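# Four arms sort stickered items into matching-color containers

## Task

Put every item into the container whose color matches the color of the sticker on that item.

## Robot and tools

Robots: four identical i2rt Big YAM arms named arm1, arm2, arm3 and arm4. Each has six revolute joints, a two-finger gripper and a wrist camera (arm1_cam_wrist to arm4_cam_wrist). Four fixed room cameras also watch: cam_room_a1, cam_room_a2, cam_room_b1, cam_room_b2. Fully stretched, a hand gets roughly 1.0 m from its joint1 axis. Foot (base_link) poses in the scene frame, each foot facing its own +x: arm1 x=-0.644 y=+1.377 z=+0.914 quat_wxyz=(+0.682, +0.007, +0.004, +0.731); arm2 x=-0.655 y=-0.555 z=+0.928 quat_wxyz=(+0.747, +0.002, +0.000, -0.665); arm3 x=+0.651 y=-1.332 z=+0.868 quat_wxyz=(+0.663, -0.004, -0.006, -0.748); arm4 x=+0.648 y=+0.477 z=+0.879 quat_wxyz=(+0.687, +0.001, +0.003, +0.727).

Frame: one shared scene frame, origin on the floor, +z up, metres. The hand point sits between the finger pads, about 1 cm short of the tips. In hand coordinates the fingers extend along +z and open/close along y. The line hand_target is the hand pose implied by the joint targets currently held; the printed hand position can be off, more so far out.

move: one action for any subset of arms. Top-level keys are arm1..arm4 (one object per arm) plus optional cameras. An arm not named keeps its old command. Each arm object may hold:
- joints: absolute targets by name, in radians (gripper in metres). Ranges: joint1_rad -2.879 to 2.879 (base yaw, positive counter-clockwise seen from above, 0 points along the foot's +x); joint2_rad 0 to 3.141 (shoulder; 0 = upper arm pointing back, positive raises it and then forward); joint3_rad 0 to 3.019 (elbow; 0 folded, positive opens); joint4_rad -1.692 to 1.57 (hand pitch, positive tilts fingers up); joint5_rad -1.57 to 1.57 (sideways hand swing, positive to the arm's right); joint6_rad -2.094 to 2.094 (hand roll, positive clockwise viewed from behind); gripper_m 0 to 0.093 (fingertip gap). Done tolerances: ±0.045, ±0.14, ±0.09, ±0.055, ±0.03, ±0.035 rad and ±0.003 m.
- target: an absolute hand pose, a flat list of 7 numbers [x, y, z, qw, qx, qy, qz] in scene-frame metres with a wxyz quaternion, same layout as the hand line. The hand travels in a straight line from its hand_target toward it. With target, joints may contain only gripper_m.
- speed: top path speed in m/s, 0.002 to 0.5, default 0.25; only allowed with target. Rotation is capped at double that value in rad/s.
All motions in a call begin together; hand paths finish together, timed by the slowest. A hand path runs 0.5 to 10 s and an action at most 15 s. Paths ignore obstacles and other arms. Each step the commanded pose is clipped to within 100 mm and 20 degrees of the measured hand, then solved by damped IK (position favoured). Expect errors of a centimetre or more, overshoot of speed near full stretch, and wide swings when joints move at different rates. cameras: list of names, or ["all"]/omitted for all, [] for none. Unknown keys make a call invalid; out-of-range values get it refused, and after a refusal (or a stop interrupting a call) the reply's later move, wait and finished_scene calls are skipped.

wait: seconds from 0 to 10, optional cameras; nothing new is commanded and the scene keeps running.
zoom_image: camera plus region [x0, y0, x1, y1] in pixels (top-left origin, at most 504 by 504) of that camera's latest image; only cameras present in the newest images.
read_manual: section "licences"; returns URDF licence text only.
finished_scene: scene = number of the current scene; ends it for good, so the sorting must already hold without the robots.

Reading results: a "move" line lists each arm sent a motion with done or its worst status, e.g. "move: arm1 done; arm2 time_out". Arms listed under "as last shown" were not commanded: status lines read "not commanded" and other omitted lines repeat earlier values. joint_status and hand_status give how motions ended: off_target (resting away, maybe still pushing); time_out (each joint gets a nearby target and keeps pushing; on_its_own lists unfinished ones, and "held at" shows a target, not a reading); not_followed, "joint command not followed" or "pose unreachable" (a self/inter-arm collision check blocked it; the arm may keep trying until given new targets). Sending a joint its reported position relieves pushing. Joint velocities are in rad/s (gripper m/s); "within noise" means at rest. Joint torques are total drive output in arm-joint order, offset and noisy; joints 3 and 4 wrap at ±28 N m. Images are each camera's newest frame, possibly slightly behind the state; the pictures line gives their order.

Gripping: on a rigid part at full force gripper_m can read up to ~0.005 m under the part width (or up to ~0.002 over); closed on nothing it reads 0.000 to 0.003. Commanding about 0.005 m below first-contact width gives full force (~50-64 N per pad); go less deep on soft items to avoid crushing. Release by commanding well above the reading.

Avoid: objects leaving the work area or hitting the floor; releasing parts while moving; slamming; two robots pressing together (including one gripper closing on another's fingers; fingers, housings and wrist cameras are not protected by the check); long hard pushing or holding loads stretched out, which heats motors. A MOTOR HOT line appears at 85 °C; at 100 °C an OVER-TEMPERATURE FAULT drops the arm and gripper for 30-60 s or more, after which blocked keys read limit_stop_at_motor_heat and must be resent. Objects may occasionally be nudged by outside disturbances. The simulation keeps running while replies are composed, holding the last command.

Each tool is called after "Call:" as name(argument=value, ...) on one line, values as JSON.

## Session

Call:
move()

Scene clock: 0.00 s.
Joint torques (N m): no reading
Motor temperatures (°C): arm1=[21 24 26 23 21 21 21] | arm2=[23 24 25 22 22 20 23] | arm3=[24 23 23 23 24 23 23] | arm4=[22 21 22 22 24 21 24]
Heat: arm1: hottest joint3_rad 26 °C; arm2: hottest joint3_rad 25 °C; arm3: hottest joint1_rad 24 °C; arm4: hottest joint5_rad 24 °C.
Joint velocities: within noise
arm1.joint_positions: joint1_rad=-0.168 joint2_rad=+0.560 joint3_rad=+1.361 joint4_rad=-1.410 joint5_rad=+0.240 joint6_rad=+0.692 gripper_m=+0.09396
arm1.joint_status: not commanded
arm1.hand: x=-0.5745 y=+1.5715 z=+1.4388 quat_wxyz=(-0.303, +0.280, -0.837, -0.359) (m; scene frame)
arm1.hand_target: x=-0.5746 y=+1.5689 z=+1.4515 quat_wxyz=(-0.308, +0.276, -0.832, -0.370) (m; scene frame)
arm1.hand_status: not commanded
arm2.joint_positions: joint1_rad=+0.198 joint2_rad=+0.483 joint3_rad=+1.641 joint4_rad=-1.210 joint5_rad=-0.086 joint6_rad=-0.484 gripper_m=+0.09396
arm2.joint_status: not commanded
arm2.hand: x=-0.6069 y=-0.6635 z=+1.6316 quat_wxyz=(-0.468, -0.246, -0.683, +0.505) (m; scene frame)
arm2.hand_target: x=-0.6088 y=-0.6576 z=+1.6378 quat_wxyz=(-0.472, -0.244, -0.677, +0.510) (m; scene frame)
arm2.hand_status: not commanded
arm3.joint_positions: joint1_rad=+0.130 joint2_rad=+0.645 joint3_rad=+1.695 joint4_rad=-1.138 joint5_rad=+0.075 joint6_rad=+0.392 gripper_m=+0.09396
arm3.joint_status: not commanded
arm3.hand: x=+0.6386 y=-1.5165 z=+1.5921 quat_wxyz=(-0.552, -0.621, -0.389, +0.398) (m; scene frame)
arm3.hand_target: x=+0.6385 y=-1.5116 z=+1.6003 quat_wxyz=(-0.558, -0.615, -0.384, +0.402) (m; scene frame)
arm3.hand_status: not commanded
arm4.joint_positions: joint1_rad=+0.147 joint2_rad=+0.437 joint3_rad=+1.709 joint4_rad=-1.566 joint5_rad=+0.245 joint6_rad=+0.670 gripper_m=+0.09396
arm4.joint_status: not commanded
arm4.hand: x=+0.6820 y=+0.5376 z=+1.5262 quat_wxyz=(-0.292, +0.355, -0.719, -0.522) (m; scene frame)
arm4.hand_target: x=+0.6829 y=+0.5336 z=+1.5314 quat_wxyz=(-0.294, +0.352, -0.714, -0.529) (m; scene frame)
arm4.hand_status: not commanded
pictures: arm1_cam_wrist, arm2_cam_wrist, arm3_cam_wrist, arm4_cam_wrist, cam_room_a1, cam_room_a2, cam_room_b1, cam_room_b2
Images, in order (width x height): arm1_cam_wrist 672x504, arm2_cam_wrist 672x504, arm3_cam_wrist 672x504, arm4_cam_wrist 672x504, cam_room_a1 672x504, cam_room_a2 672x504, cam_room_b1 672x504, cam_room_b2 672x504.

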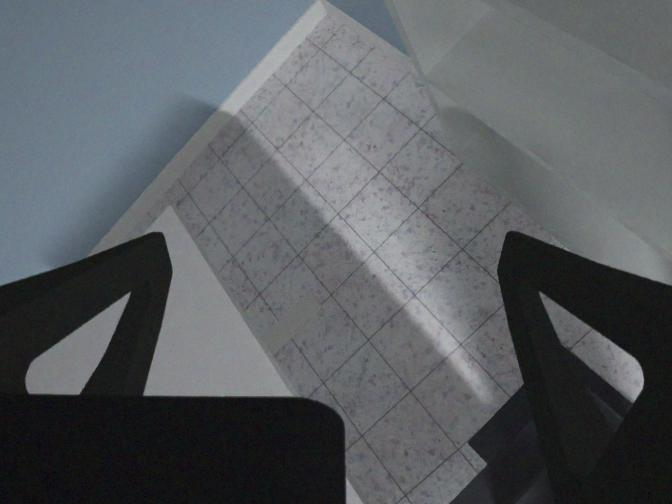

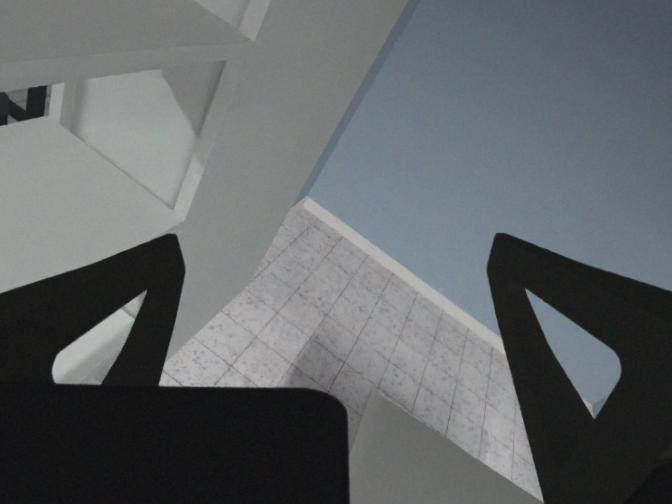

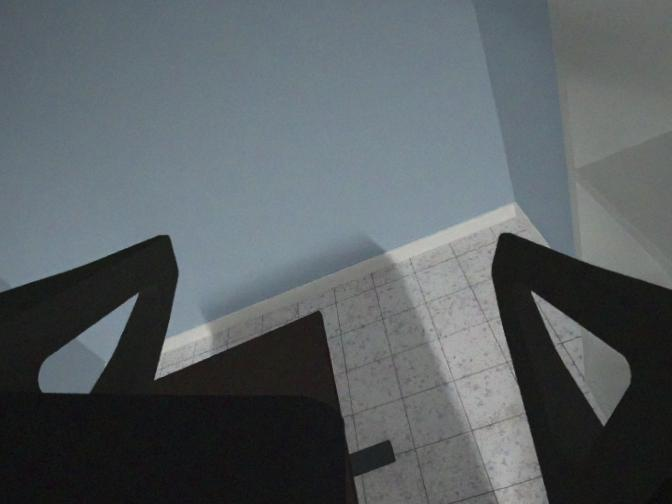

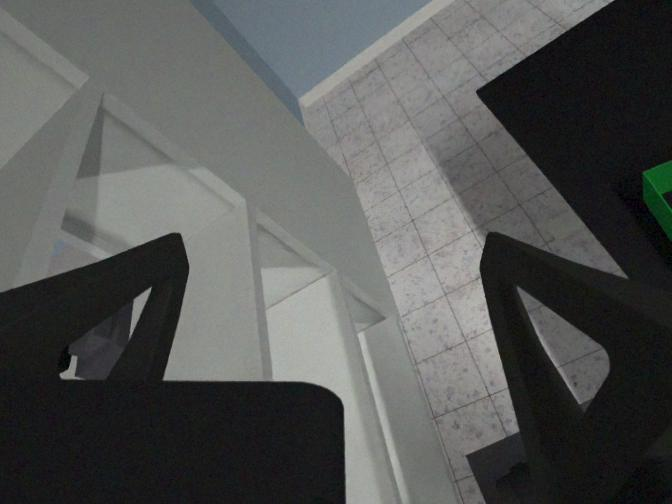

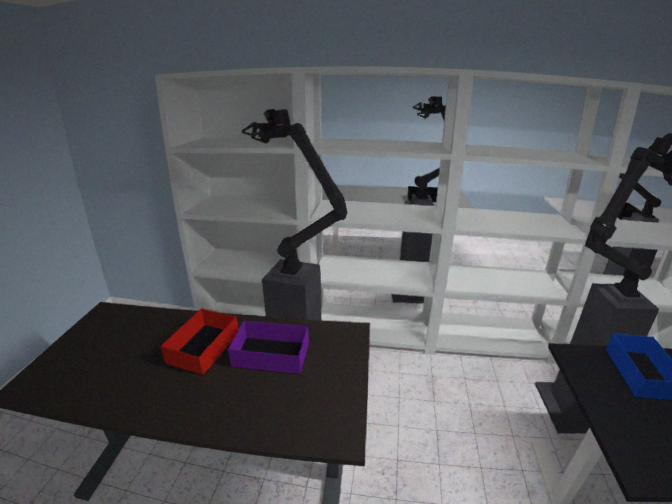

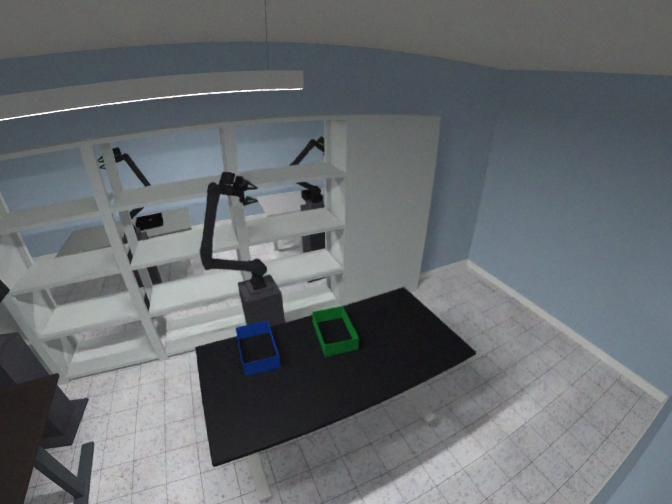

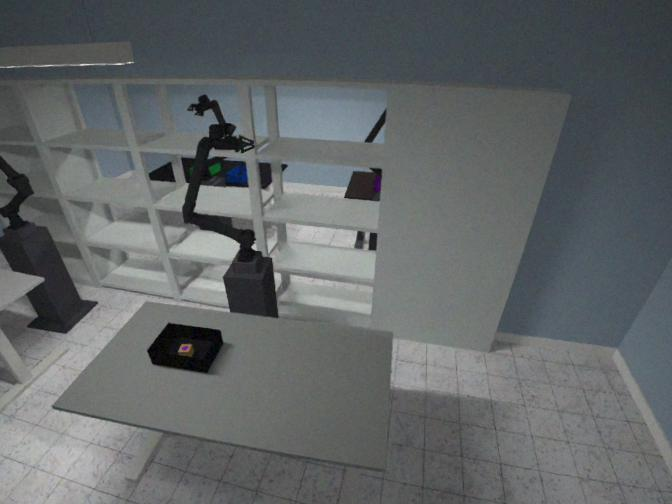

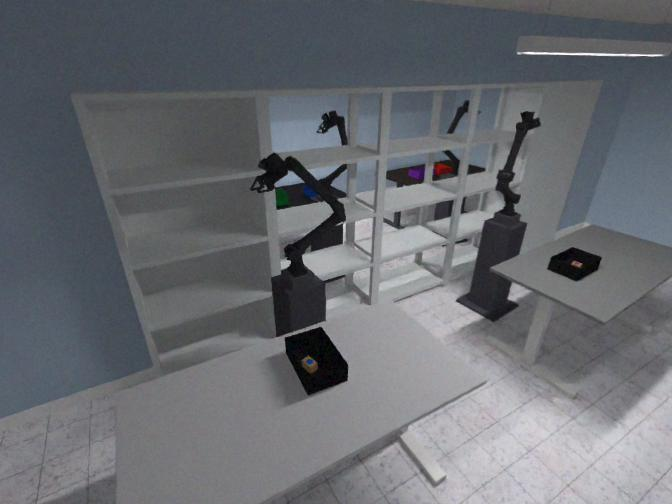

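Call:
move(arm1={"joints":{"joint1_rad":1.55,"joint2_rad":1.45,"joint3_rad":1.62,"joint4_rad":-1.02,"joint5_rad":0,"joint6_rad":0}}, arm2={"joints":{"joint1_rad":-1.65,"joint2_rad":1.45,"joint3_rad":1.62,"joint4_rad":-1.02,"joint5_rad":0,"joint6_rad":0}}, arm3={"joints":{"joint1_rad":1.5,"joint2_rad":1.45,"joint3_rad":1.62,"joint4_rad":-1.02,"joint5_rad":0,"joint6_rad":0}}, arm4={"joints":{"joint1_rad":-1.65,"joint2_rad":1.45,"joint3_rad":1.62,"joint4_rad":-1.02,"joint5_rad":0,"joint6_rad":0}}, cameras=["arm1_cam_wrist","arm2_cam_wrist","arm3_cam_wrist","arm4_cam_wrist"])

Scene clock: 8.20 s.
Joint torques (N m): arm1=[-1.79 -10.29 14.5 1.76 0.07 -0.08] | arm2=[1.03 -15.97 12.67 2.26 -0.1 0.19] | arm3=[1.2 -14.51 11.26 1.46 0.12 -0.11] | arm4=[0.97 -15.38 11.15 1.46 0.04 -0.09]
Motor temperatures (°C): arm1=[21 24 27 23 21 21 21] | arm2=[23 24 26 22 22 20 23] | arm3=[24 23 24 23 24 23 23] | arm4=[22 22 23 22 24 21 24]
Heat: arm1: hottest joint3_rad 27 °C; arm2: hottest joint3_rad 26 °C; arm3: hottest joint1_rad 24 °C; arm4: hottest joint5_rad 24 °C.
move: arm1 done; arm2 done; arm3 done; arm4 done
Joint velocities: within noise
arm1.joint_positions: joint1_rad=+1.552 joint2_rad=+1.451 joint3_rad=+1.587 joint4_rad=-1.029 joint5_rad=-0.002 joint6_rad=+0.007 gripper_m=+0.09399
arm1.joint_status: all done
arm1.hand: x=-1.2138 y=+1.3478 z=+1.2976 quat_wxyz=(+0.009, +0.940, +0.021, -0.340) (m; scene frame)
arm1.hand_target: x=-1.2193 y=+1.3486 z=+1.3173 quat_wxyz=(+0.007, +0.933, +0.023, -0.360) (m; scene frame)
arm1.hand_status: not commanded
arm2.joint_positions: joint1_rad=-1.654 joint2_rad=+1.457 joint3_rad=+1.607 joint4_rad=-1.026 joint5_rad=+0.002 joint6_rad=-0.012 gripper_m=+0.09398
arm2.joint_status: all done
arm2.hand: x=-1.2369 y=-0.5756 z=+1.3101 quat_wxyz=(-0.001, -0.940, -0.022, +0.340) (m; scene frame)
arm2.hand_target: x=-1.2378 y=-0.5779 z=+1.3217 quat_wxyz=(-0.005, -0.936, -0.018, +0.352) (m; scene frame)
arm2.hand_status: not commanded
arm3.joint_positions: joint1_rad=+1.498 joint2_rad=+1.445 joint3_rad=+1.601 joint4_rad=-1.023 joint5_rad=-0.002 joint6_rad=+0.006 gripper_m=+0.09398
arm3.joint_status: all done
arm3.hand: x=+1.2179 y=-1.4377 z=+1.2562 quat_wxyz=(-0.344, -0.091, -0.934, +0.038) (m; scene frame)
arm3.hand_target: x=+1.2222 y=-1.4375 z=+1.2640 quat_wxyz=(-0.352, -0.087, -0.931, +0.040) (m; scene frame)
arm3.hand_status: not commanded
arm4.joint_positions: joint1_rad=-1.656 joint2_rad=+1.459 joint3_rad=+1.591 joint4_rad=-1.028 joint5_rad=+0.001 joint6_rad=+0.014 gripper_m=+0.09398
arm4.joint_status: all done
arm4.hand: x=+1.2287 y=+0.4614 z=+1.2489 quat_wxyz=(-0.329, -0.020, -0.944, +0.004) (m; scene frame)
arm4.hand_target: x=+1.2320 y=+0.4650 z=+1.2706 quat_wxyz=(-0.350, -0.010, -0.937, +0.006) (m; scene frame)
arm4.hand_status: not commanded
pictures: arm1_cam_wrist, arm2_cam_wrist, arm3_cam_wrist, arm4_cam_wrist
Images, in order (width x height): arm1_cam_wrist 672x504, arm2_cam_wrist 672x504, arm3_cam_wrist 672x504, arm4_cam_wrist 672x504.

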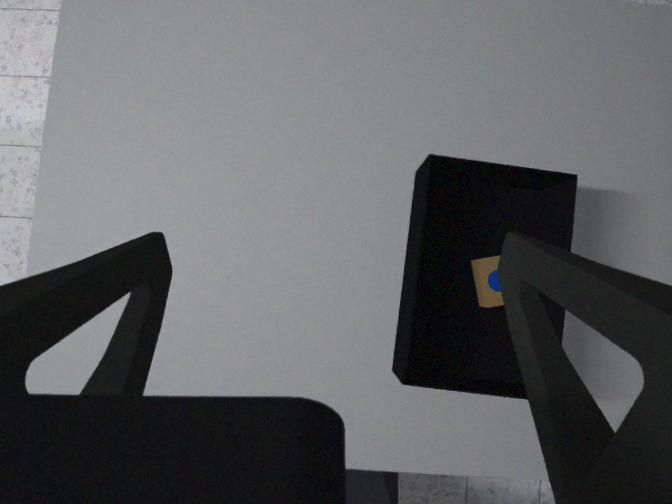

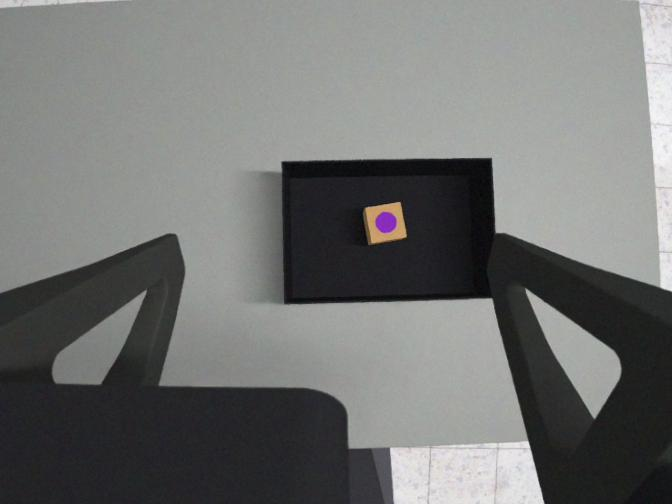

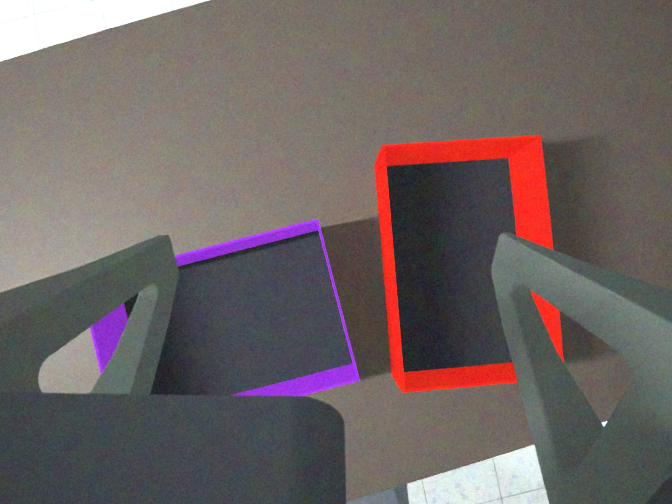

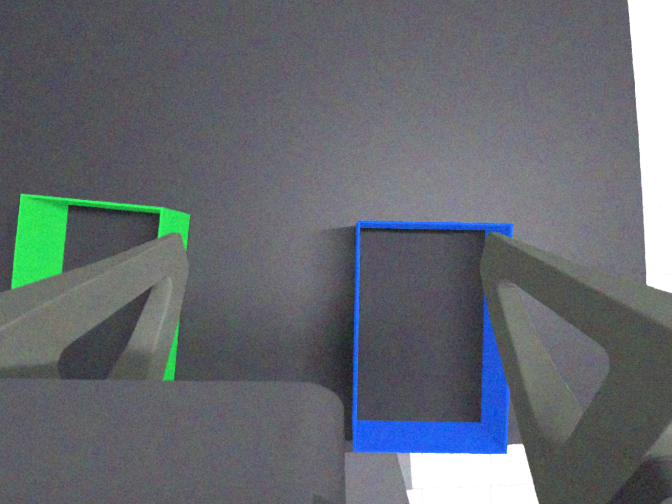

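Call:
move(arm1={"target":[-1.155,1.608,0.87,-0.0248,-0.9616,-0.0925,0.2578],"speed":0.4}, arm2={"target":[-1.27,-0.482,0.87,-0.0203,-0.963,-0.0758,0.258],"speed":0.4}, cameras=["arm1_cam_wrist","arm2_cam_wrist"])

Scene clock: 41.73 s.
Joint torques (N m): arm1=[-1.55 -15.03 9.89 1.57 -0.28 -0.08] | arm2=[0.44 -20.01 9.35 2.39 -0.33 -0.09] | arm3=[1.38 -14.21 11.18 1.43 0.12 -0.11] | arm4=[1.08 -15.91 11.19 1.5 0.06 -0.08]
Motor temperatures (°C): arm1=[21 24 33 23 21 21 21] | arm2=[23 26 30 22 22 20 23] | arm3=[24 24 26 23 24 23 23] | arm4=[22 23 28 22 24 21 24]
Heat: arm1: hottest joint3_rad 33 °C; arm2: hottest joint3_rad 30 °C; arm3: hottest joint3_rad 26 °C; arm4: hottest joint3_rad 28 °C.
move: arm1 off_target; arm2 off_target
Joint velocities: within noise
arm1.joint_positions: joint1_rad=+0.973 joint2_rad=+1.954 joint3_rad=+1.029 joint4_rad=-0.316 joint5_rad=-0.327 joint6_rad=-0.637 gripper_m=+0.09399
arm1.joint_status: not commanded
arm1.hand: x=-1.1329 y=+1.5993 z=+0.8497 quat_wxyz=(+0.042, +0.969, +0.080, -0.231) (m; scene frame)
arm1.hand_target: x=-1.1541 y=+1.6075 z=+0.8706 quat_wxyz=(+0.025, +0.962, +0.092, -0.258) (m; scene frame)
arm1.hand_status: off_target (0.031 m and 4.0 deg from the pose sent, 0.504 m and 12.8 deg at the start)
arm2.joint_positions: joint1_rad=-1.847 joint2_rad=+2.020 joint3_rad=+1.156 joint4_rad=-0.241 joint5_rad=-0.156 joint6_rad=-0.262 gripper_m=+0.09398
arm2.joint_status: not commanded
arm2.hand: x=-1.2566 y=-0.4851 z=+0.8613 quat_wxyz=(-0.025, -0.968, -0.068, +0.240) (m; scene frame)
arm2.hand_target: x=-1.2696 y=-0.4821 z=+0.8703 quat_wxyz=(-0.020, -0.963, -0.076, +0.258) (m; scene frame)
arm2.hand_status: off_target (0.016 m and 2.4 deg from the pose sent, 0.451 m and 11.7 deg at the start)
arm3, arm4: as last shown
pictures: arm1_cam_wrist, arm2_cam_wrist
Images, in order (width x height): arm1_cam_wrist 672x504, arm2_cam_wrist 672x504.

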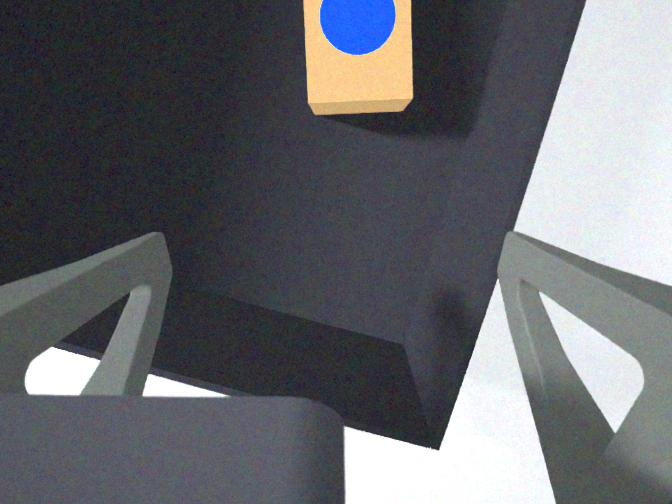

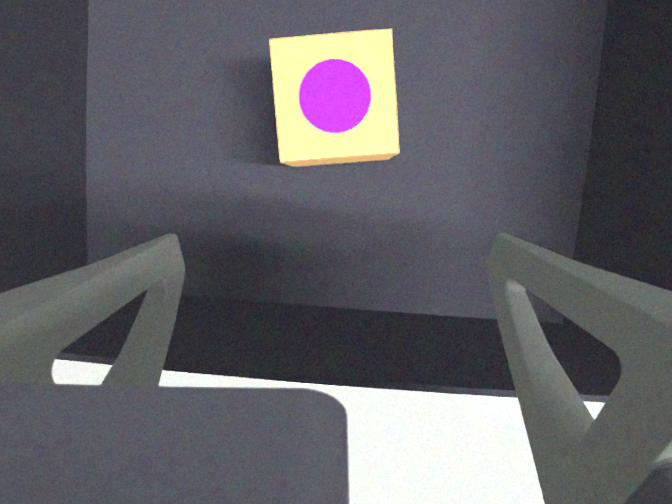

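Call:
move(arm1={"target":[-1.207,1.602,0.797,-0.0248,-0.9616,-0.0925,0.2578],"speed":0.25}, arm2={"target":[-1.307,-0.489,0.793,-0.0203,-0.963,-0.0758,0.258],"speed":0.25}, cameras=["arm1_cam_wrist","arm2_cam_wrist"])

Scene clock: 57.63 s.
Joint torques (N m): arm1=[-2.67 -15.27 9.88 1.57 -0.04 0.16] | arm2=[1.38 -20.84 10.25 2.39 -0.01 0.12] | arm3=[1.26 -14.21 11.15 1.42 0.12 -0.11] | arm4=[1.08 -15.56 11.25 1.21 0.06 -0.1]
Motor temperatures (°C): arm1=[21 25 32 23 22 21 21] | arm2=[23 26 30 22 22 20 23] | arm3=[24 24 27 23 24 23 23] | arm4=[22 23 30 22 24 21 24]
Heat: arm1: hottest joint3_rad 32 °C; arm2: hottest joint3_rad 30 °C; arm3: hottest joint3_rad 27 °C; arm4: hottest joint3_rad 30 °C.
move: arm1 off_target; arm2 off_target
Joint velocities: within noise
arm1.joint_positions: joint1_rad=+1.048 joint2_rad=+2.155 joint3_rad=+1.155 joint4_rad=-0.205 joint5_rad=-0.310 joint6_rad=-0.602 gripper_m=+0.09399
arm1.joint_status: not commanded
arm1.hand: x=-1.1888 y=+1.5849 z=+0.7885 quat_wxyz=(+0.039, +0.965, +0.100, -0.239) (m; scene frame)
arm1.hand_target: x=-1.2061 y=+1.6016 z=+0.7978 quat_wxyz=(+0.025, +0.961, +0.093, -0.258) (m; scene frame)
arm1.hand_status: off_target (0.026 m and 2.8 deg from the pose sent, 0.091 m and 4.0 deg at the start)
arm2.joint_positions: joint1_rad=-1.834 joint2_rad=+2.225 joint3_rad=+1.261 joint4_rad=-0.148 joint5_rad=-0.153 joint6_rad=-0.262 gripper_m=+0.09398
arm2.joint_status: not commanded
arm2.hand: x=-1.2835 y=-0.4885 z=+0.7841 quat_wxyz=(-0.026, -0.969, -0.074, +0.236) (m; scene frame)
arm2.hand_target: x=-1.3059 y=-0.4894 z=+0.7937 quat_wxyz=(-0.021, -0.963, -0.076, +0.258) (m; scene frame)
arm2.hand_status: off_target (0.025 m and 2.7 deg from the pose sent, 0.085 m and 2.4 deg at the start)
arm3, arm4: as last shown
pictures: arm1_cam_wrist, arm2_cam_wrist
Images, in order (width x height): arm1_cam_wrist 672x504, arm2_cam_wrist 672x504.

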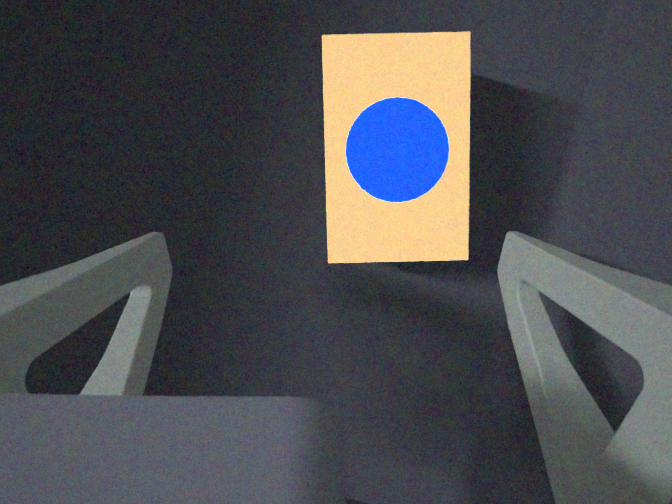

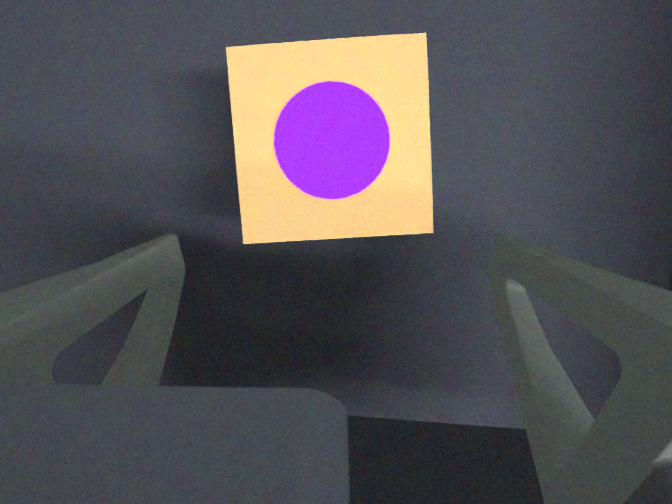

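Call:
move(arm1={"target":[-1.238,1.611,0.733,-0.0248,-0.9616,-0.0925,0.2578],"speed":0.2}, arm2={"target":[-1.338,-0.493,0.738,-0.0203,-0.963,-0.0758,0.258],"speed":0.2}, cameras=["arm1_cam_wrist","arm2_cam_wrist"])

Call:
move(arm1={"joints":{"gripper_m":0.035}}, arm2={"joints":{"gripper_m":0.045}}, arm3={"joints":{"joint1_rad":-0.5,"joint2_rad":0.6,"joint3_rad":1.2,"joint4_rad":-1.4}}, arm4={"joints":{"joint1_rad":1.2,"joint2_rad":0.6,"joint3_rad":1.2,"joint4_rad":-1.4}}, cameras=["arm1_cam_wrist","arm2_cam_wrist"])

Scene clock: 69.77 s.
Joint torques (N m): arm1=[-2.26 -15.85 9.39 1.44 -0.11 0.11] | arm2=[1.44 -21.07 10 2.03 -0.15 0.22] | arm3=[1.26 -14.21 11.14 1.44 0.12 -0.11] | arm4=[0.85 -15.62 11.26 1.4 0.09 -0.1]
Motor temperatures (°C): arm1=[21 25 32 23 21 21 21] | arm2=[23 26 30 22 22 20 23] | arm3=[24 24 28 23 24 23 23] | arm4=[22 24 31 22 24 21 24]
Heat: arm1: hottest joint3_rad 32 °C; arm2: hottest joint3_rad 30 °C; arm3: hottest joint3_rad 28 °C; arm4: hottest joint3_rad 31 °C.
move: arm1 off_target; arm2 off_target
Joint velocities: within noise
arm1.joint_positions: joint1_rad=+1.047 joint2_rad=+2.331 joint3_rad=+1.296 joint4_rad=-0.149 joint5_rad=-0.304 joint6_rad=-0.590 gripper_m=+0.09398
arm1.joint_status: not commanded
arm1.hand: x=-1.2229 y=+1.6026 z=+0.7325 quat_wxyz=(+0.032, +0.964, +0.095, -0.246) (m; scene frame)
arm1.hand_target: x=-1.2374 y=+1.6108 z=+0.7336 quat_wxyz=(+0.025, +0.961, +0.092, -0.258) (m; scene frame)
arm1.hand_status: off_target (0.017 m and 1.7 deg from the pose sent, 0.079 m and 2.8 deg at the start)
arm2.joint_positions: joint1_rad=-1.821 joint2_rad=+2.372 joint3_rad=+1.403 joint4_rad=-0.115 joint5_rad=-0.143 joint6_rad=-0.259 gripper_m=+0.09398
arm2.joint_status: not commanded
arm2.hand: x=-1.3233 y=-0.4895 z=+0.7413 quat_wxyz=(-0.020, -0.965, -0.079, +0.248) (m; scene frame)
arm2.hand_target: x=-1.3372 y=-0.4931 z=+0.7383 quat_wxyz=(-0.020, -0.963, -0.076, +0.258) (m; scene frame)
arm2.hand_status: off_target (0.015 m and 1.2 deg from the pose sent, 0.072 m and 2.7 deg at the start)
arm3, arm4: as last shown
pictures: arm1_cam_wrist, arm2_cam_wrist
Images, in order (width x height): arm1_cam_wrist 672x504, arm2_cam_wrist 672x504.

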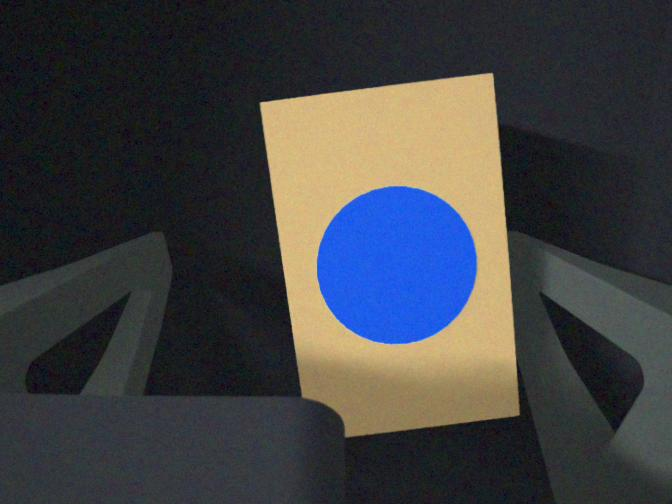

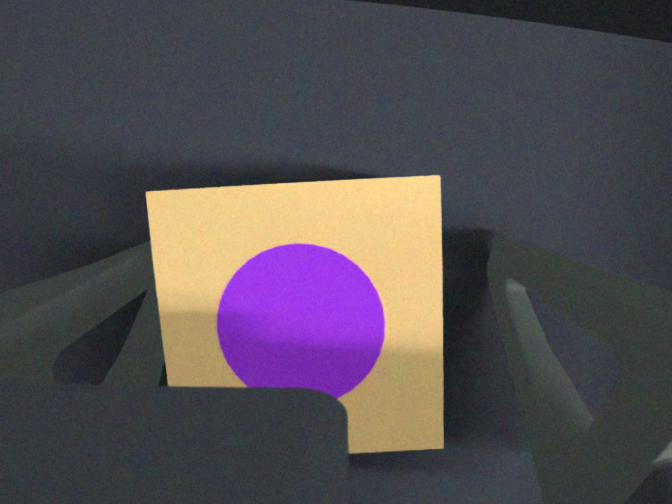

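Scene clock: 72.07 s.
Joint torques (N m): arm1=[-1.73 -15.62 9.42 1.61 -0.15 0.09] | arm2=[1.38 -21.07 10.02 2.07 -0.16 0.2] | arm3=[0.5 1.49 7.92 1.14 -0.07 -0.11] | arm4=[0.91 1.67 8.06 0.88 0.21 -0.06]
Motor temperatures (°C): arm1=[21 25 32 23 21 21 21] | arm2=[23 26 30 22 22 20 23] | arm3=[24 24 28 23 24 23 23] | arm4=[22 24 31 22 24 21 24]
Heat: arm1: hottest joint3_rad 32 °C; arm2: hottest joint3_rad 30 °C; arm3: hottest joint3_rad 28 °C; arm4: hottest joint3_rad 31 °C.
move: arm1 off_target; arm2 off_target; arm3 done; arm4 done
Joint velocities: within noise
arm1.joint_positions: joint1_rad=+1.047 joint2_rad=+2.331 joint3_rad=+1.296 joint4_rad=-0.149 joint5_rad=-0.303 joint6_rad=-0.590 gripper_m=+0.04392
arm1.joint_status: gripper_m off_target (ended at +0.04395, target +0.03500)
arm1.hand: x=-1.2228 y=+1.6028 z=+0.7324 quat_wxyz=(+0.032, +0.964, +0.095, -0.246) (m; scene frame)
arm1.hand_target: x=-1.2374 y=+1.6108 z=+0.7336 quat_wxyz=(+0.025, +0.961, +0.093, -0.258) (m; scene frame)
arm1.hand_status: not commanded
arm2.joint_positions: joint1_rad=-1.820 joint2_rad=+2.372 joint3_rad=+1.403 joint4_rad=-0.115 joint5_rad=-0.143 joint6_rad=-0.259 gripper_m=+0.05271
arm2.joint_status: gripper_m off_target (ended at +0.05273, target +0.04500)
arm2.hand: x=-1.3233 y=-0.4898 z=+0.7413 quat_wxyz=(-0.020, -0.965, -0.079, +0.248) (m; scene frame)
arm2.hand_target: x=-1.3372 y=-0.4932 z=+0.7383 quat_wxyz=(-0.021, -0.963, -0.076, +0.258) (m; scene frame)
arm2.hand_status: not commanded
arm3.joint_positions: joint1_rad=-0.489 joint2_rad=+0.596 joint3_rad=+1.205 joint4_rad=-1.393 joint5_rad=+0.002 joint6_rad=+0.005 gripper_m=+0.09399
arm3.joint_status: all done
arm3.hand: x=+0.5156 y=-1.5168 z=+1.3141 quat_wxyz=(-0.183, -0.819, -0.422, +0.342) (m; scene frame)
arm3.hand_target: x=+0.5138 y=-1.5157 z=+1.3097 quat_wxyz=(-0.178, -0.823, -0.421, +0.337) (m; scene frame)
arm3.hand_status: not commanded
arm4.joint_positions: joint1_rad=+1.197 joint2_rad=+0.593 joint3_rad=+1.198 joint4_rad=-1.388 joint5_rad=-0.003 joint6_rad=+0.012 gripper_m=+0.09402
arm4.joint_status: all done
arm4.hand: x=+0.4274 y=+0.5519 z=+1.3223 quat_wxyz=(-0.055, +0.910, -0.151, -0.381) (m; scene frame)
arm4.hand_target: x=+0.4274 y=+0.5516 z=+1.3198 quat_wxyz=(-0.057, +0.914, -0.146, -0.373) (m; scene frame)
arm4.hand_status: not commanded
pictures: arm1_cam_wrist, arm2_cam_wrist
Images, in order (width x height): arm1_cam_wrist 672x504, arm2_cam_wrist 672x504.

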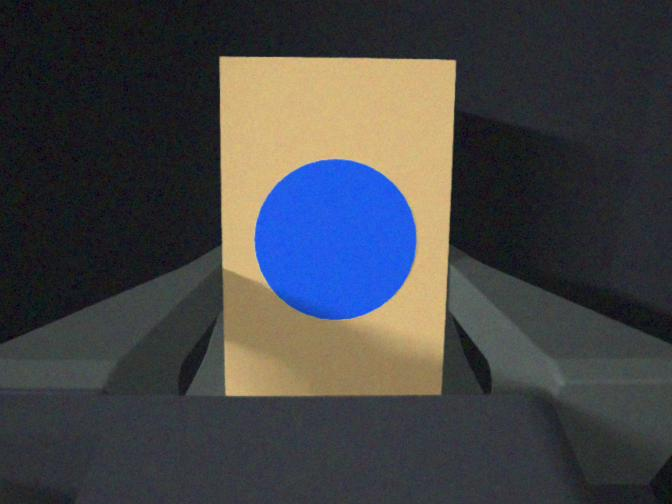

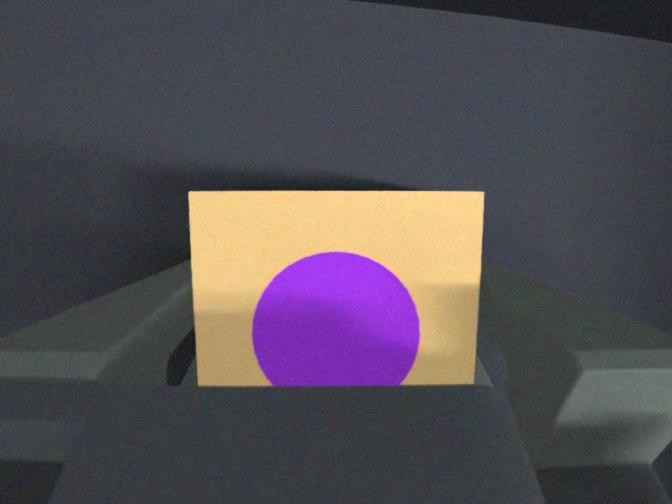

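Call:
move(arm1={"target":[-1.15,1.6,0.95,-0.0248,-0.9616,-0.0925,0.2578],"speed":0.35}, arm2={"target":[-1.24,-0.49,0.95,-0.0203,-0.963,-0.0758,0.258],"speed":0.35}, cameras=[])

Call:
move(arm1={"joints":{"joint1_rad":0.7,"joint2_rad":0.7,"joint3_rad":1.25,"joint4_rad":-1.5,"joint5_rad":0,"joint6_rad":0}}, arm2={"joints":{"joint1_rad":-1.4,"joint2_rad":0.7,"joint3_rad":1.25,"joint4_rad":-1.5,"joint5_rad":0,"joint6_rad":0}}, cameras=[])

Call:
move(arm1={"joints":{"joint1_rad":-2.225}}, arm2={"joints":{"joint1_rad":0.92}}, cameras=[])

Call:
move(arm1={"target":[-0.35,1.18,1.12,0.2381,0.2791,0.9275,-0.0717],"speed":0.35}, arm2={"target":[-0.347,-0.741,1.12,0.2397,0.2588,0.9334,-0.0665],"speed":0.35}, cameras=["arm1_cam_wrist","arm2_cam_wrist","cam_room_b1","cam_room_a1"])

Scene clock: 88.00 s.
Joint torques (N m): arm1=[-1.9 -11.87 9.31 0.83 -0.27 -0.05] | arm2=[0.15 -16.91 8.54 1.29 -0.32 -0.06] | arm3=[0.38 1.55 7.91 1.17 -0.08 -0.11] | arm4=[0.97 1.67 8.06 0.87 0.16 -0.07]
Motor temperatures (°C): arm1=[21 26 31 23 21 21 22] | arm2=[23 27 31 22 22 20 23] | arm3=[24 24 27 23 24 23 23] | arm4=[22 23 31 22 24 21 24]
Heat: arm1: hottest joint3_rad 31 °C; arm2: hottest joint3_rad 31 °C; arm3: hottest joint3_rad 27 °C; arm4: hottest joint3_rad 31 °C.
move: arm1 done; arm2 off_target
Joint velocities: within noise
arm1.joint_positions: joint1_rad=+0.996 joint2_rad=+1.760 joint3_rad=+1.080 joint4_rad=-0.475 joint5_rad=-0.323 joint6_rad=-0.628 gripper_m=+0.04392
arm1.joint_status: not commanded
arm1.hand: x=-1.1525 y=+1.5979 z=+0.9550 quat_wxyz=(+0.021, +0.960, +0.092, -0.264) (m; scene frame)
arm1.hand_target: x=-1.1500 y=+1.6000 z=+0.9500 quat_wxyz=(+0.025, +0.961, +0.092, -0.258) (m; scene frame)
arm1.hand_status: done (0.006 m and 0.8 deg from the pose sent, 0.230 m and 1.7 deg at the start)
arm2.joint_positions: joint1_rad=-1.837 joint2_rad=+1.793 joint3_rad=+1.119 joint4_rad=-0.357 joint5_rad=-0.154 joint6_rad=-0.259 gripper_m=+0.05271
arm2.joint_status: not commanded
arm2.hand: x=-1.2479 y=-0.4927 z=+0.9648 quat_wxyz=(-0.017, -0.959, -0.074, +0.275) (m; scene frame)
arm2.hand_target: x=-1.2397 y=-0.4902 z=+0.9503 quat_wxyz=(-0.020, -0.963, -0.076, +0.258) (m; scene frame)
arm2.hand_status: off_target (0.017 m and 2.0 deg from the pose sent, 0.225 m and 1.2 deg at the start)
arm3: as last shown
arm4.joint_positions: joint1_rad=+1.197 joint2_rad=+0.593 joint3_rad=+1.198 joint4_rad=-1.389 joint5_rad=-0.003 joint6_rad=+0.012 gripper_m=+0.09402
arm4.joint_status: not commanded
arm4.hand: x=+0.4277 y=+0.5518 z=+1.3220 quat_wxyz=(-0.055, +0.911, -0.151, -0.381) (m; scene frame)
arm4.hand_target: x=+0.4274 y=+0.5516 z=+1.3198 quat_wxyz=(-0.057, +0.914, -0.146, -0.374) (m; scene frame)
arm4.hand_status: not commanded
pictures: none
No camera images: "cameras" was empty.

Scene clock: 89.53 s.
Joint torques (N m): arm1=[-1.14 2.32 12.78 1.14 -0.03 0.11] | arm2=[0.44 -1.49 12.53 1.42 0.07 0.22] | arm3=[0.56 1.38 7.86 1.2 -0.09 -0.11] | arm4=[1.08 1.44 8.12 0.9 0.19 -0.06]
Motor temperatures (°C): arm1=[21 26 32 23 21 21 22] | arm2=[23 27 31 22 22 20 24] | arm3=[24 24 27 23 24 23 23] | arm4=[22 23 31 22 24 21 24]
Heat: arm1: hottest joint3_rad 32 °C; arm2: hottest joint3_rad 31 °C; arm3: hottest joint3_rad 27 °C; arm4: hottest joint3_rad 31 °C.
move: arm1 done; arm2 done
Joint velocities: within noise
arm1.joint_positions: joint1_rad=+0.694 joint2_rad=+0.697 joint3_rad=+1.221 joint4_rad=-1.491 joint5_rad=+0.001 joint6_rad=-0.009 gripper_m=+0.04390
arm1.joint_status: all done
arm1.hand: x=-0.8063 y=+1.5539 z=+1.3315 quat_wxyz=(-0.117, +0.877, -0.372, -0.280) (m; scene frame)
arm1.hand_target: x=-0.8067 y=+1.5523 z=+1.3431 quat_wxyz=(-0.117, +0.874, -0.372, -0.288) (m; scene frame)
arm1.hand_status: not commanded
arm2.joint_positions: joint1_rad=-1.396 joint2_rad=+0.699 joint3_rad=+1.223 joint4_rad=-1.488 joint5_rad=-0.002 joint6_rad=-0.015 gripper_m=+0.05271
arm2.joint_status: all done
arm2.hand: x=-0.8919 y=-0.6273 z=+1.3428 quat_wxyz=(-0.041, -0.943, -0.146, +0.295) (m; scene frame)
arm2.hand_target: x=-0.8906 y=-0.6256 z=+1.3536 quat_wxyz=(-0.042, -0.943, -0.137, +0.301) (m; scene frame)
arm2.hand_status: not commanded
arm3, arm4: as last shown
pictures: none
No camera images: "cameras" was empty.

Scene clock: 91.87 s.
Joint torques (N m): arm1=[-2.67 1.55 12.75 0.96 -0.01 0.09] | arm2=[1.08 -1.49 12.52 1.43 0.08 0.19] | arm3=[0.62 1.49 7.94 1.13 -0.08 -0.1] | arm4=[0.73 1.2 8.05 0.79 0.17 -0.04]
Motor temperatures (°C): arm1=[21 25 32 23 21 21 22] | arm2=[23 27 31 22 22 20 24] | arm3=[24 24 27 23 24 23 23] | arm4=[22 23 31 22 24 21 24]
Heat: arm1: hottest joint3_rad 32 °C; arm2: hottest joint3_rad 31 °C; arm3: hottest joint3_rad 27 °C; arm4: hottest joint3_rad 31 °C.
move: arm1 done; arm2 done
Joint velocities: within noise
arm1.joint_positions: joint1_rad=-2.218 joint2_rad=+0.700 joint3_rad=+1.221 joint4_rad=-1.491 joint5_rad=+0.002 joint6_rad=-0.007 gripper_m=+0.04385
arm1.joint_status: all done
arm1.hand: x=-0.4317 y=+1.2409 z=+1.3241 quat_wxyz=(-0.275, -0.270, -0.919, +0.087) (m; scene frame)
arm1.hand_target: x=-0.4335 y=+1.2406 z=+1.3365 quat_wxyz=(-0.285, -0.275, -0.914, +0.089) (m; scene frame)
arm1.hand_status: not commanded
arm2.joint_positions: joint1_rad=+0.916 joint2_rad=+0.699 joint3_rad=+1.223 joint4_rad=-1.488 joint5_rad=-0.002 joint6_rad=-0.013 gripper_m=+0.05272
arm2.joint_status: all done
arm2.hand: x=-0.4443 y=-0.6830 z=+1.3435 quat_wxyz=(-0.288, -0.248, -0.921, +0.079) (m; scene frame)
arm2.hand_target: x=-0.4455 y=-0.6815 z=+1.3543 quat_wxyz=(-0.295, -0.252, -0.918, +0.079) (m; scene frame)
arm2.hand_status: not commanded
arm3, arm4: as last shown
pictures: none
No camera images: "cameras" was empty.

Scene clock: 93.30 s.
Joint torques (N m): arm1=[-2.78 -2.84 12.41 1.83 -0.02 0.03] | arm2=[0.91 -7.36 11.11 2.59 0.15 0.21] | arm3=[0.62 1.44 7.91 1.13 -0.08 -0.1] | arm4=[1.55 1.49 8.06 0.88 0.17 -0.06]
Motor temperatures (°C): arm1=[21 25 32 23 21 21 22] | arm2=[23 27 31 22 22 20 24] | arm3=[24 24 27 23 24 23 23] | arm4=[22 23 31 22 24 21 24]
Heat: arm1: hottest joint3_rad 32 °C; arm2: hottest joint3_rad 31 °C; arm3: hottest joint3_rad 27 °C; arm4: hottest joint3_rad 31 °C.
move: arm1 off_target; arm2 done
Joint velocities: within noise
arm1.joint_positions: joint1_rad=-2.229 joint2_rad=+0.942 joint3_rad=+0.787 joint4_rad=-0.942 joint5_rad=-0.011 joint6_rad=-0.007 gripper_m=+0.04385
arm1.joint_status: not commanded
arm1.hand: x=-0.3542 y=+1.1869 z=+1.1081 quat_wxyz=(-0.218, -0.278, -0.933, +0.065) (m; scene frame)
arm1.hand_target: x=-0.3503 y=+1.1801 z=+1.1201 quat_wxyz=(-0.238, -0.279, -0.927, +0.072) (m; scene frame)
arm1.hand_status: off_target (0.014 m and 2.5 deg from the pose sent, 0.228 m and 4.9 deg at the start)
arm2.joint_positions: joint1_rad=+0.916 joint2_rad=+0.985 joint3_rad=+0.781 joint4_rad=-0.891 joint5_rad=+0.001 joint6_rad=-0.013 gripper_m=+0.05272
arm2.joint_status: not commanded
arm2.hand: x=-0.3503 y=-0.7388 z=+1.1157 quat_wxyz=(-0.227, -0.253, -0.938, +0.063) (m; scene frame)
arm2.hand_target: x=-0.3471 y=-0.7410 z=+1.1202 quat_wxyz=(-0.240, -0.259, -0.933, +0.066) (m; scene frame)
arm2.hand_status: done (0.006 m and 1.8 deg from the pose sent, 0.251 m and 6.0 deg at the start)
arm3, arm4: as last shown
pictures: arm1_cam_wrist, arm2_cam_wrist, cam_room_a1, cam_room_b1
Images, in order (width x height): arm1_cam_wrist 672x504, arm2_cam_wrist 672x504, cam_room_a1 672x504, cam_room_b1 672x504.

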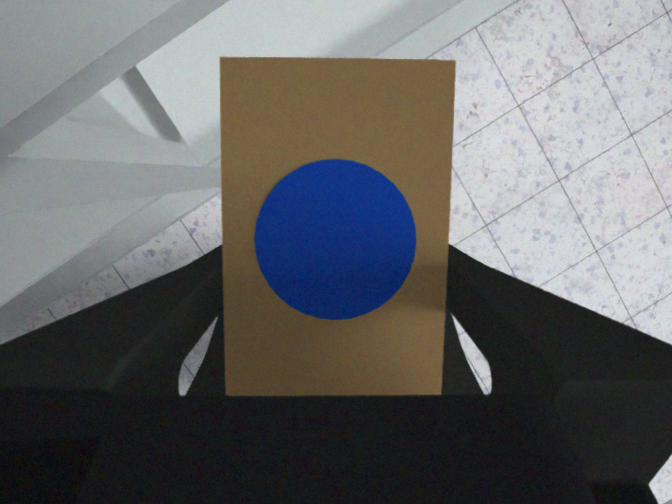

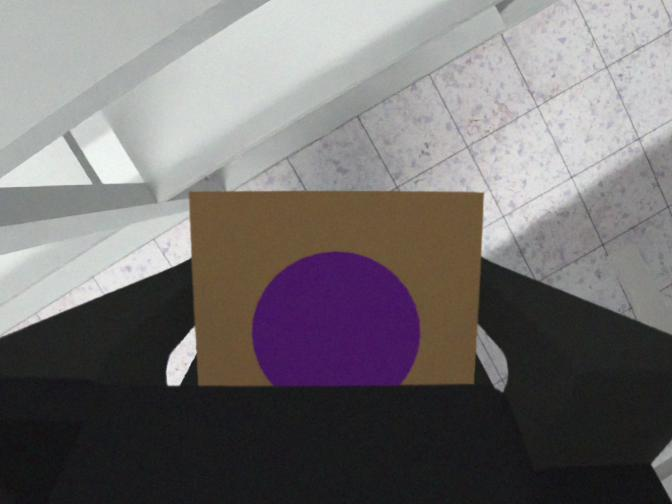

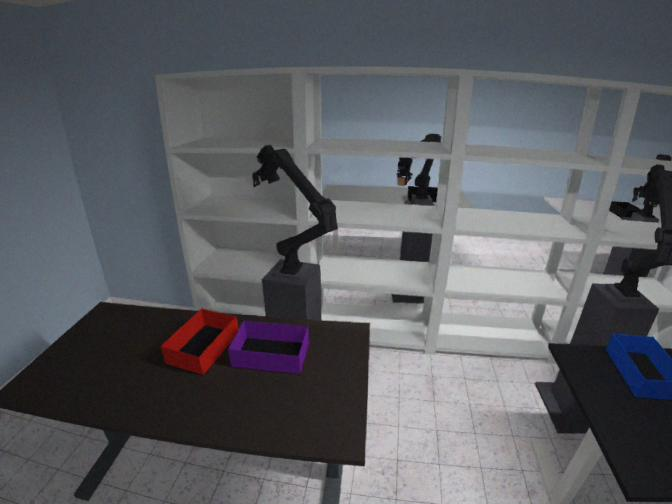

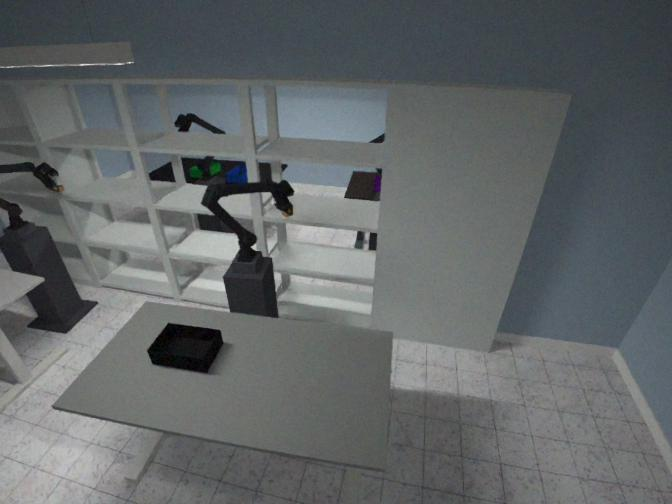

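Call:
move(arm1={"target":[-0.005,0.948,1.09,0.2381,0.2791,0.9275,-0.0717],"speed":0.3}, arm2={"target":[-0.005,-0.946,1.085,0.2397,0.2588,0.9334,-0.0665],"speed":0.3}, cameras=["cam_room_a1"])

Call:
move(arm1={"target":[-0.005,0.948,1.03,0.2381,0.2791,0.9275,-0.0717],"speed":0.12}, arm2={"target":[-0.005,-0.946,1.03,0.2397,0.2588,0.9334,-0.0665],"speed":0.12}, cameras=["cam_room_a1"])

Call:
move(arm1={"target":[-0.005,0.948,1.005,0.2381,0.2791,0.9275,-0.0717],"speed":0.06}, arm2={"target":[-0.005,-0.946,1.005,0.2397,0.2588,0.9334,-0.0665],"speed":0.06}, cameras=["cam_room_a1"])

Scene clock: 101.43 s.
Joint torques (N m): arm1=[-2.32 -19.14 17.51 0.83 0.06 0.04] | arm2=[0.85 -22.36 16.77 1.11 0.11 0.19] | arm3=[0.56 1.38 7.9 1.17 -0.08 -0.1] | arm4=[0.97 0.85 8.16 0.83 0.18 -0.07]
Motor temperatures (°C): arm1=[21 25 32 23 21 21 22] | arm2=[23 26 32 22 22 20 24] | arm3=[24 24 27 23 24 23 23] | arm4=[22 23 30 22 24 21 24]
Heat: arm1: hottest joint3_rad 32 °C; arm2: hottest joint3_rad 32 °C; arm3: hottest joint3_rad 27 °C; arm4: hottest joint3_rad 30 °C.
move: arm1 off_target; arm2 off_target
Joint velocities: within noise
arm1.joint_positions: joint1_rad=-2.229 joint2_rad=+2.069 joint3_rad=+1.920 joint4_rad=-0.964 joint5_rad=-0.011 joint6_rad=-0.007 gripper_m=+0.04385
arm1.joint_status: not commanded
arm1.hand: x=-0.0180 y=+0.9617 z=+1.0570 quat_wxyz=(-0.211, -0.278, -0.935, +0.063) (m; scene frame)
arm1.hand_target: x=-0.0069 y=+0.9492 z=+1.0901 quat_wxyz=(-0.239, -0.279, -0.927, +0.072) (m; scene frame)
arm1.hand_status: off_target (0.038 m and 3.4 deg from the pose sent, 0.424 m and 2.5 deg at the start)
arm2.joint_positions: joint1_rad=+0.916 joint2_rad=+2.045 joint3_rad=+1.839 joint4_rad=-0.897 joint5_rad=+0.001 joint6_rad=-0.013 gripper_m=+0.05272
arm2.joint_status: not commanded
arm2.hand: x=-0.0202 y=-0.9357 z=+1.0672 quat_wxyz=(-0.224, -0.253, -0.939, +0.062) (m; scene frame)
arm2.hand_target: x=-0.0063 y=-0.9452 z=+1.0852 quat_wxyz=(-0.241, -0.259, -0.933, +0.067) (m; scene frame)
arm2.hand_status: off_target (0.026 m and 2.1 deg from the pose sent, 0.404 m and 1.8 deg at the start)
arm3, arm4: as last shown
pictures: cam_room_a1
Images, in order (width x height): cam_room_a1 672x504.

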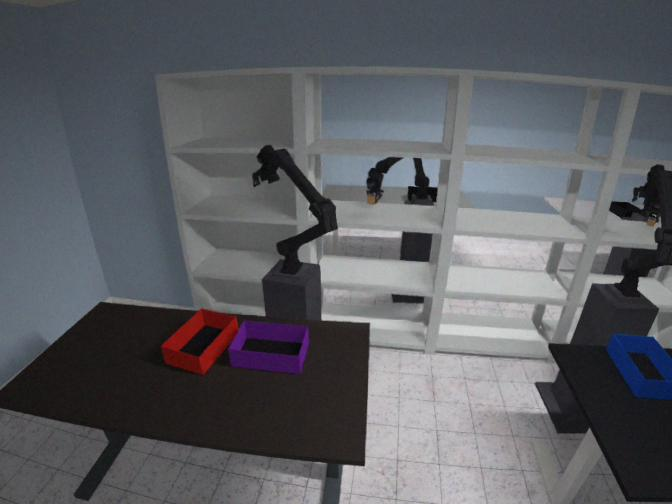

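Scene clock: 102.77 s.
Joint torques (N m): arm1=[-1.32 -19.43 11.71 1.83 0.01 0.03] | arm2=[0.67 -22.18 10.44 2.65 0.12 0.19] | arm3=[0.67 1.44 7.91 1.14 -0.08 -0.11] | arm4=[1.32 1.26 8.2 0.91 0.15 -0.05]
Motor temperatures (°C): arm1=[21 25 32 23 21 21 22] | arm2=[23 26 32 22 22 20 24] | arm3=[24 24 27 23 24 23 23] | arm4=[22 23 30 22 24 21 24]
Heat: arm1: hottest joint3_rad 32 °C; arm2: hottest joint3_rad 32 °C; arm3: hottest joint3_rad 27 °C; arm4: hottest joint3_rad 30 °C.
move: arm1 done; arm2 off_target
Joint velocities: within noise
arm1.joint_positions: joint1_rad=-2.229 joint2_rad=+2.101 joint3_rad=+1.884 joint4_rad=-0.859 joint5_rad=-0.011 joint6_rad=-0.007 gripper_m=+0.04385
arm1.joint_status: not commanded
arm1.hand: x=-0.0081 y=+0.9548 z=+1.0266 quat_wxyz=(-0.228, -0.277, -0.931, +0.068) (m; scene frame)
arm1.hand_target: x=-0.0052 y=+0.9480 z=+1.0302 quat_wxyz=(-0.238, -0.279, -0.927, +0.072) (m; scene frame)
arm1.hand_status: done (0.008 m and 1.4 deg from the pose sent, 0.033 m and 3.4 deg at the start)
arm2.joint_positions: joint1_rad=+0.916 joint2_rad=+2.076 joint3_rad=+1.831 joint4_rad=-0.812 joint5_rad=+0.001 joint6_rad=-0.013 gripper_m=+0.05272
arm2.joint_status: not commanded
arm2.hand: x=-0.0065 y=-0.9438 z=+1.0503 quat_wxyz=(-0.245, -0.252, -0.934, +0.068) (m; scene frame)
arm2.hand_target: x=-0.0056 y=-0.9456 z=+1.0302 quat_wxyz=(-0.240, -0.259, -0.933, +0.066) (m; scene frame)
arm2.hand_status: off_target (0.020 m and 1.0 deg from the pose sent, 0.041 m and 2.1 deg at the start)
arm3, arm4: as last shown
pictures: cam_room_a1
Images, in order (width x height): cam_room_a1 672x504.

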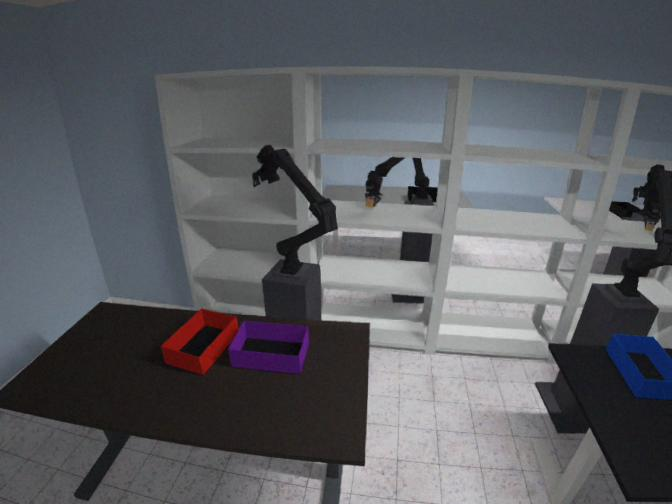

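Scene clock: 103.80 s.
Joint torques (N m): arm1=[-2.08 -19.02 11.37 1.91 0.07 0.03] | arm2=[0.67 -22.3 10.26 2.63 0.11 0.18] | arm3=[0.44 1.44 7.92 1.13 -0.07 -0.11] | arm4=[0.67 1.55 8.06 0.91 0.18 -0.08]
Motor temperatures (°C): arm1=[21 26 32 23 21 21 22] | arm2=[23 26 32 22 22 20 24] | arm3=[24 24 27 23 24 23 23] | arm4=[22 23 30 22 24 21 24]
Heat: arm1: hottest joint3_rad 32 °C; arm2: hottest joint3_rad 32 °C; arm3: hottest joint3_rad 27 °C; arm4: hottest joint3_rad 30 °C.
move: arm1 done; arm2 off_target
Joint velocities: within noise
arm1.joint_positions: joint1_rad=-2.229 joint2_rad=+2.112 joint3_rad=+1.851 joint4_rad=-0.805 joint5_rad=-0.011 joint6_rad=-0.007 gripper_m=+0.04385
arm1.joint_status: not commanded
arm1.hand: x=-0.0071 y=+0.9540 z=+1.0090 quat_wxyz=(-0.233, -0.277, -0.930, +0.069) (m; scene frame)
arm1.hand_target: x=-0.0052 y=+0.9480 z=+1.0052 quat_wxyz=(-0.238, -0.279, -0.927, +0.072) (m; scene frame)
arm1.hand_status: done (0.008 m and 0.8 deg from the pose sent, 0.023 m and 1.4 deg at the start)
arm2.joint_positions: joint1_rad=+0.916 joint2_rad=+2.096 joint3_rad=+1.799 joint4_rad=-0.757 joint5_rad=+0.001 joint6_rad=-0.013 gripper_m=+0.05272
arm2.joint_status: not commanded
arm2.hand: x=-0.0055 y=-0.9443 z=+1.0264 quat_wxyz=(-0.246, -0.252, -0.933, +0.068) (m; scene frame)
arm2.hand_target: x=-0.0057 y=-0.9456 z=+1.0050 quat_wxyz=(-0.239, -0.259, -0.933, +0.066) (m; scene frame)
arm2.hand_status: off_target (0.021 m and 1.1 deg from the pose sent, 0.045 m and 1.0 deg at the start)
arm3, arm4: as last shown
pictures: cam_room_a1
Images, in order (width x height): cam_room_a1 672x504.

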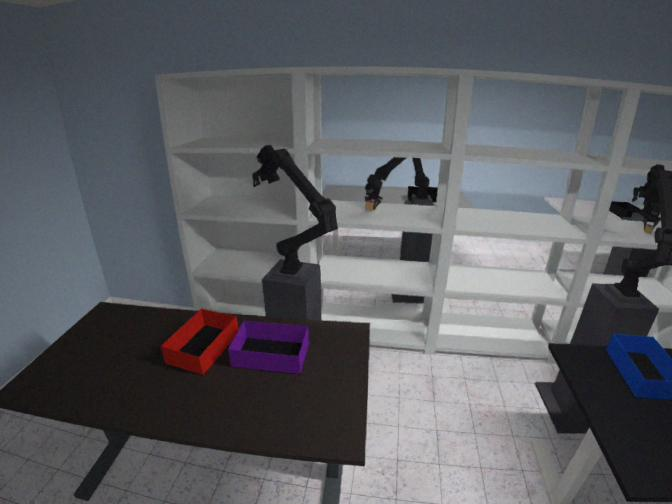

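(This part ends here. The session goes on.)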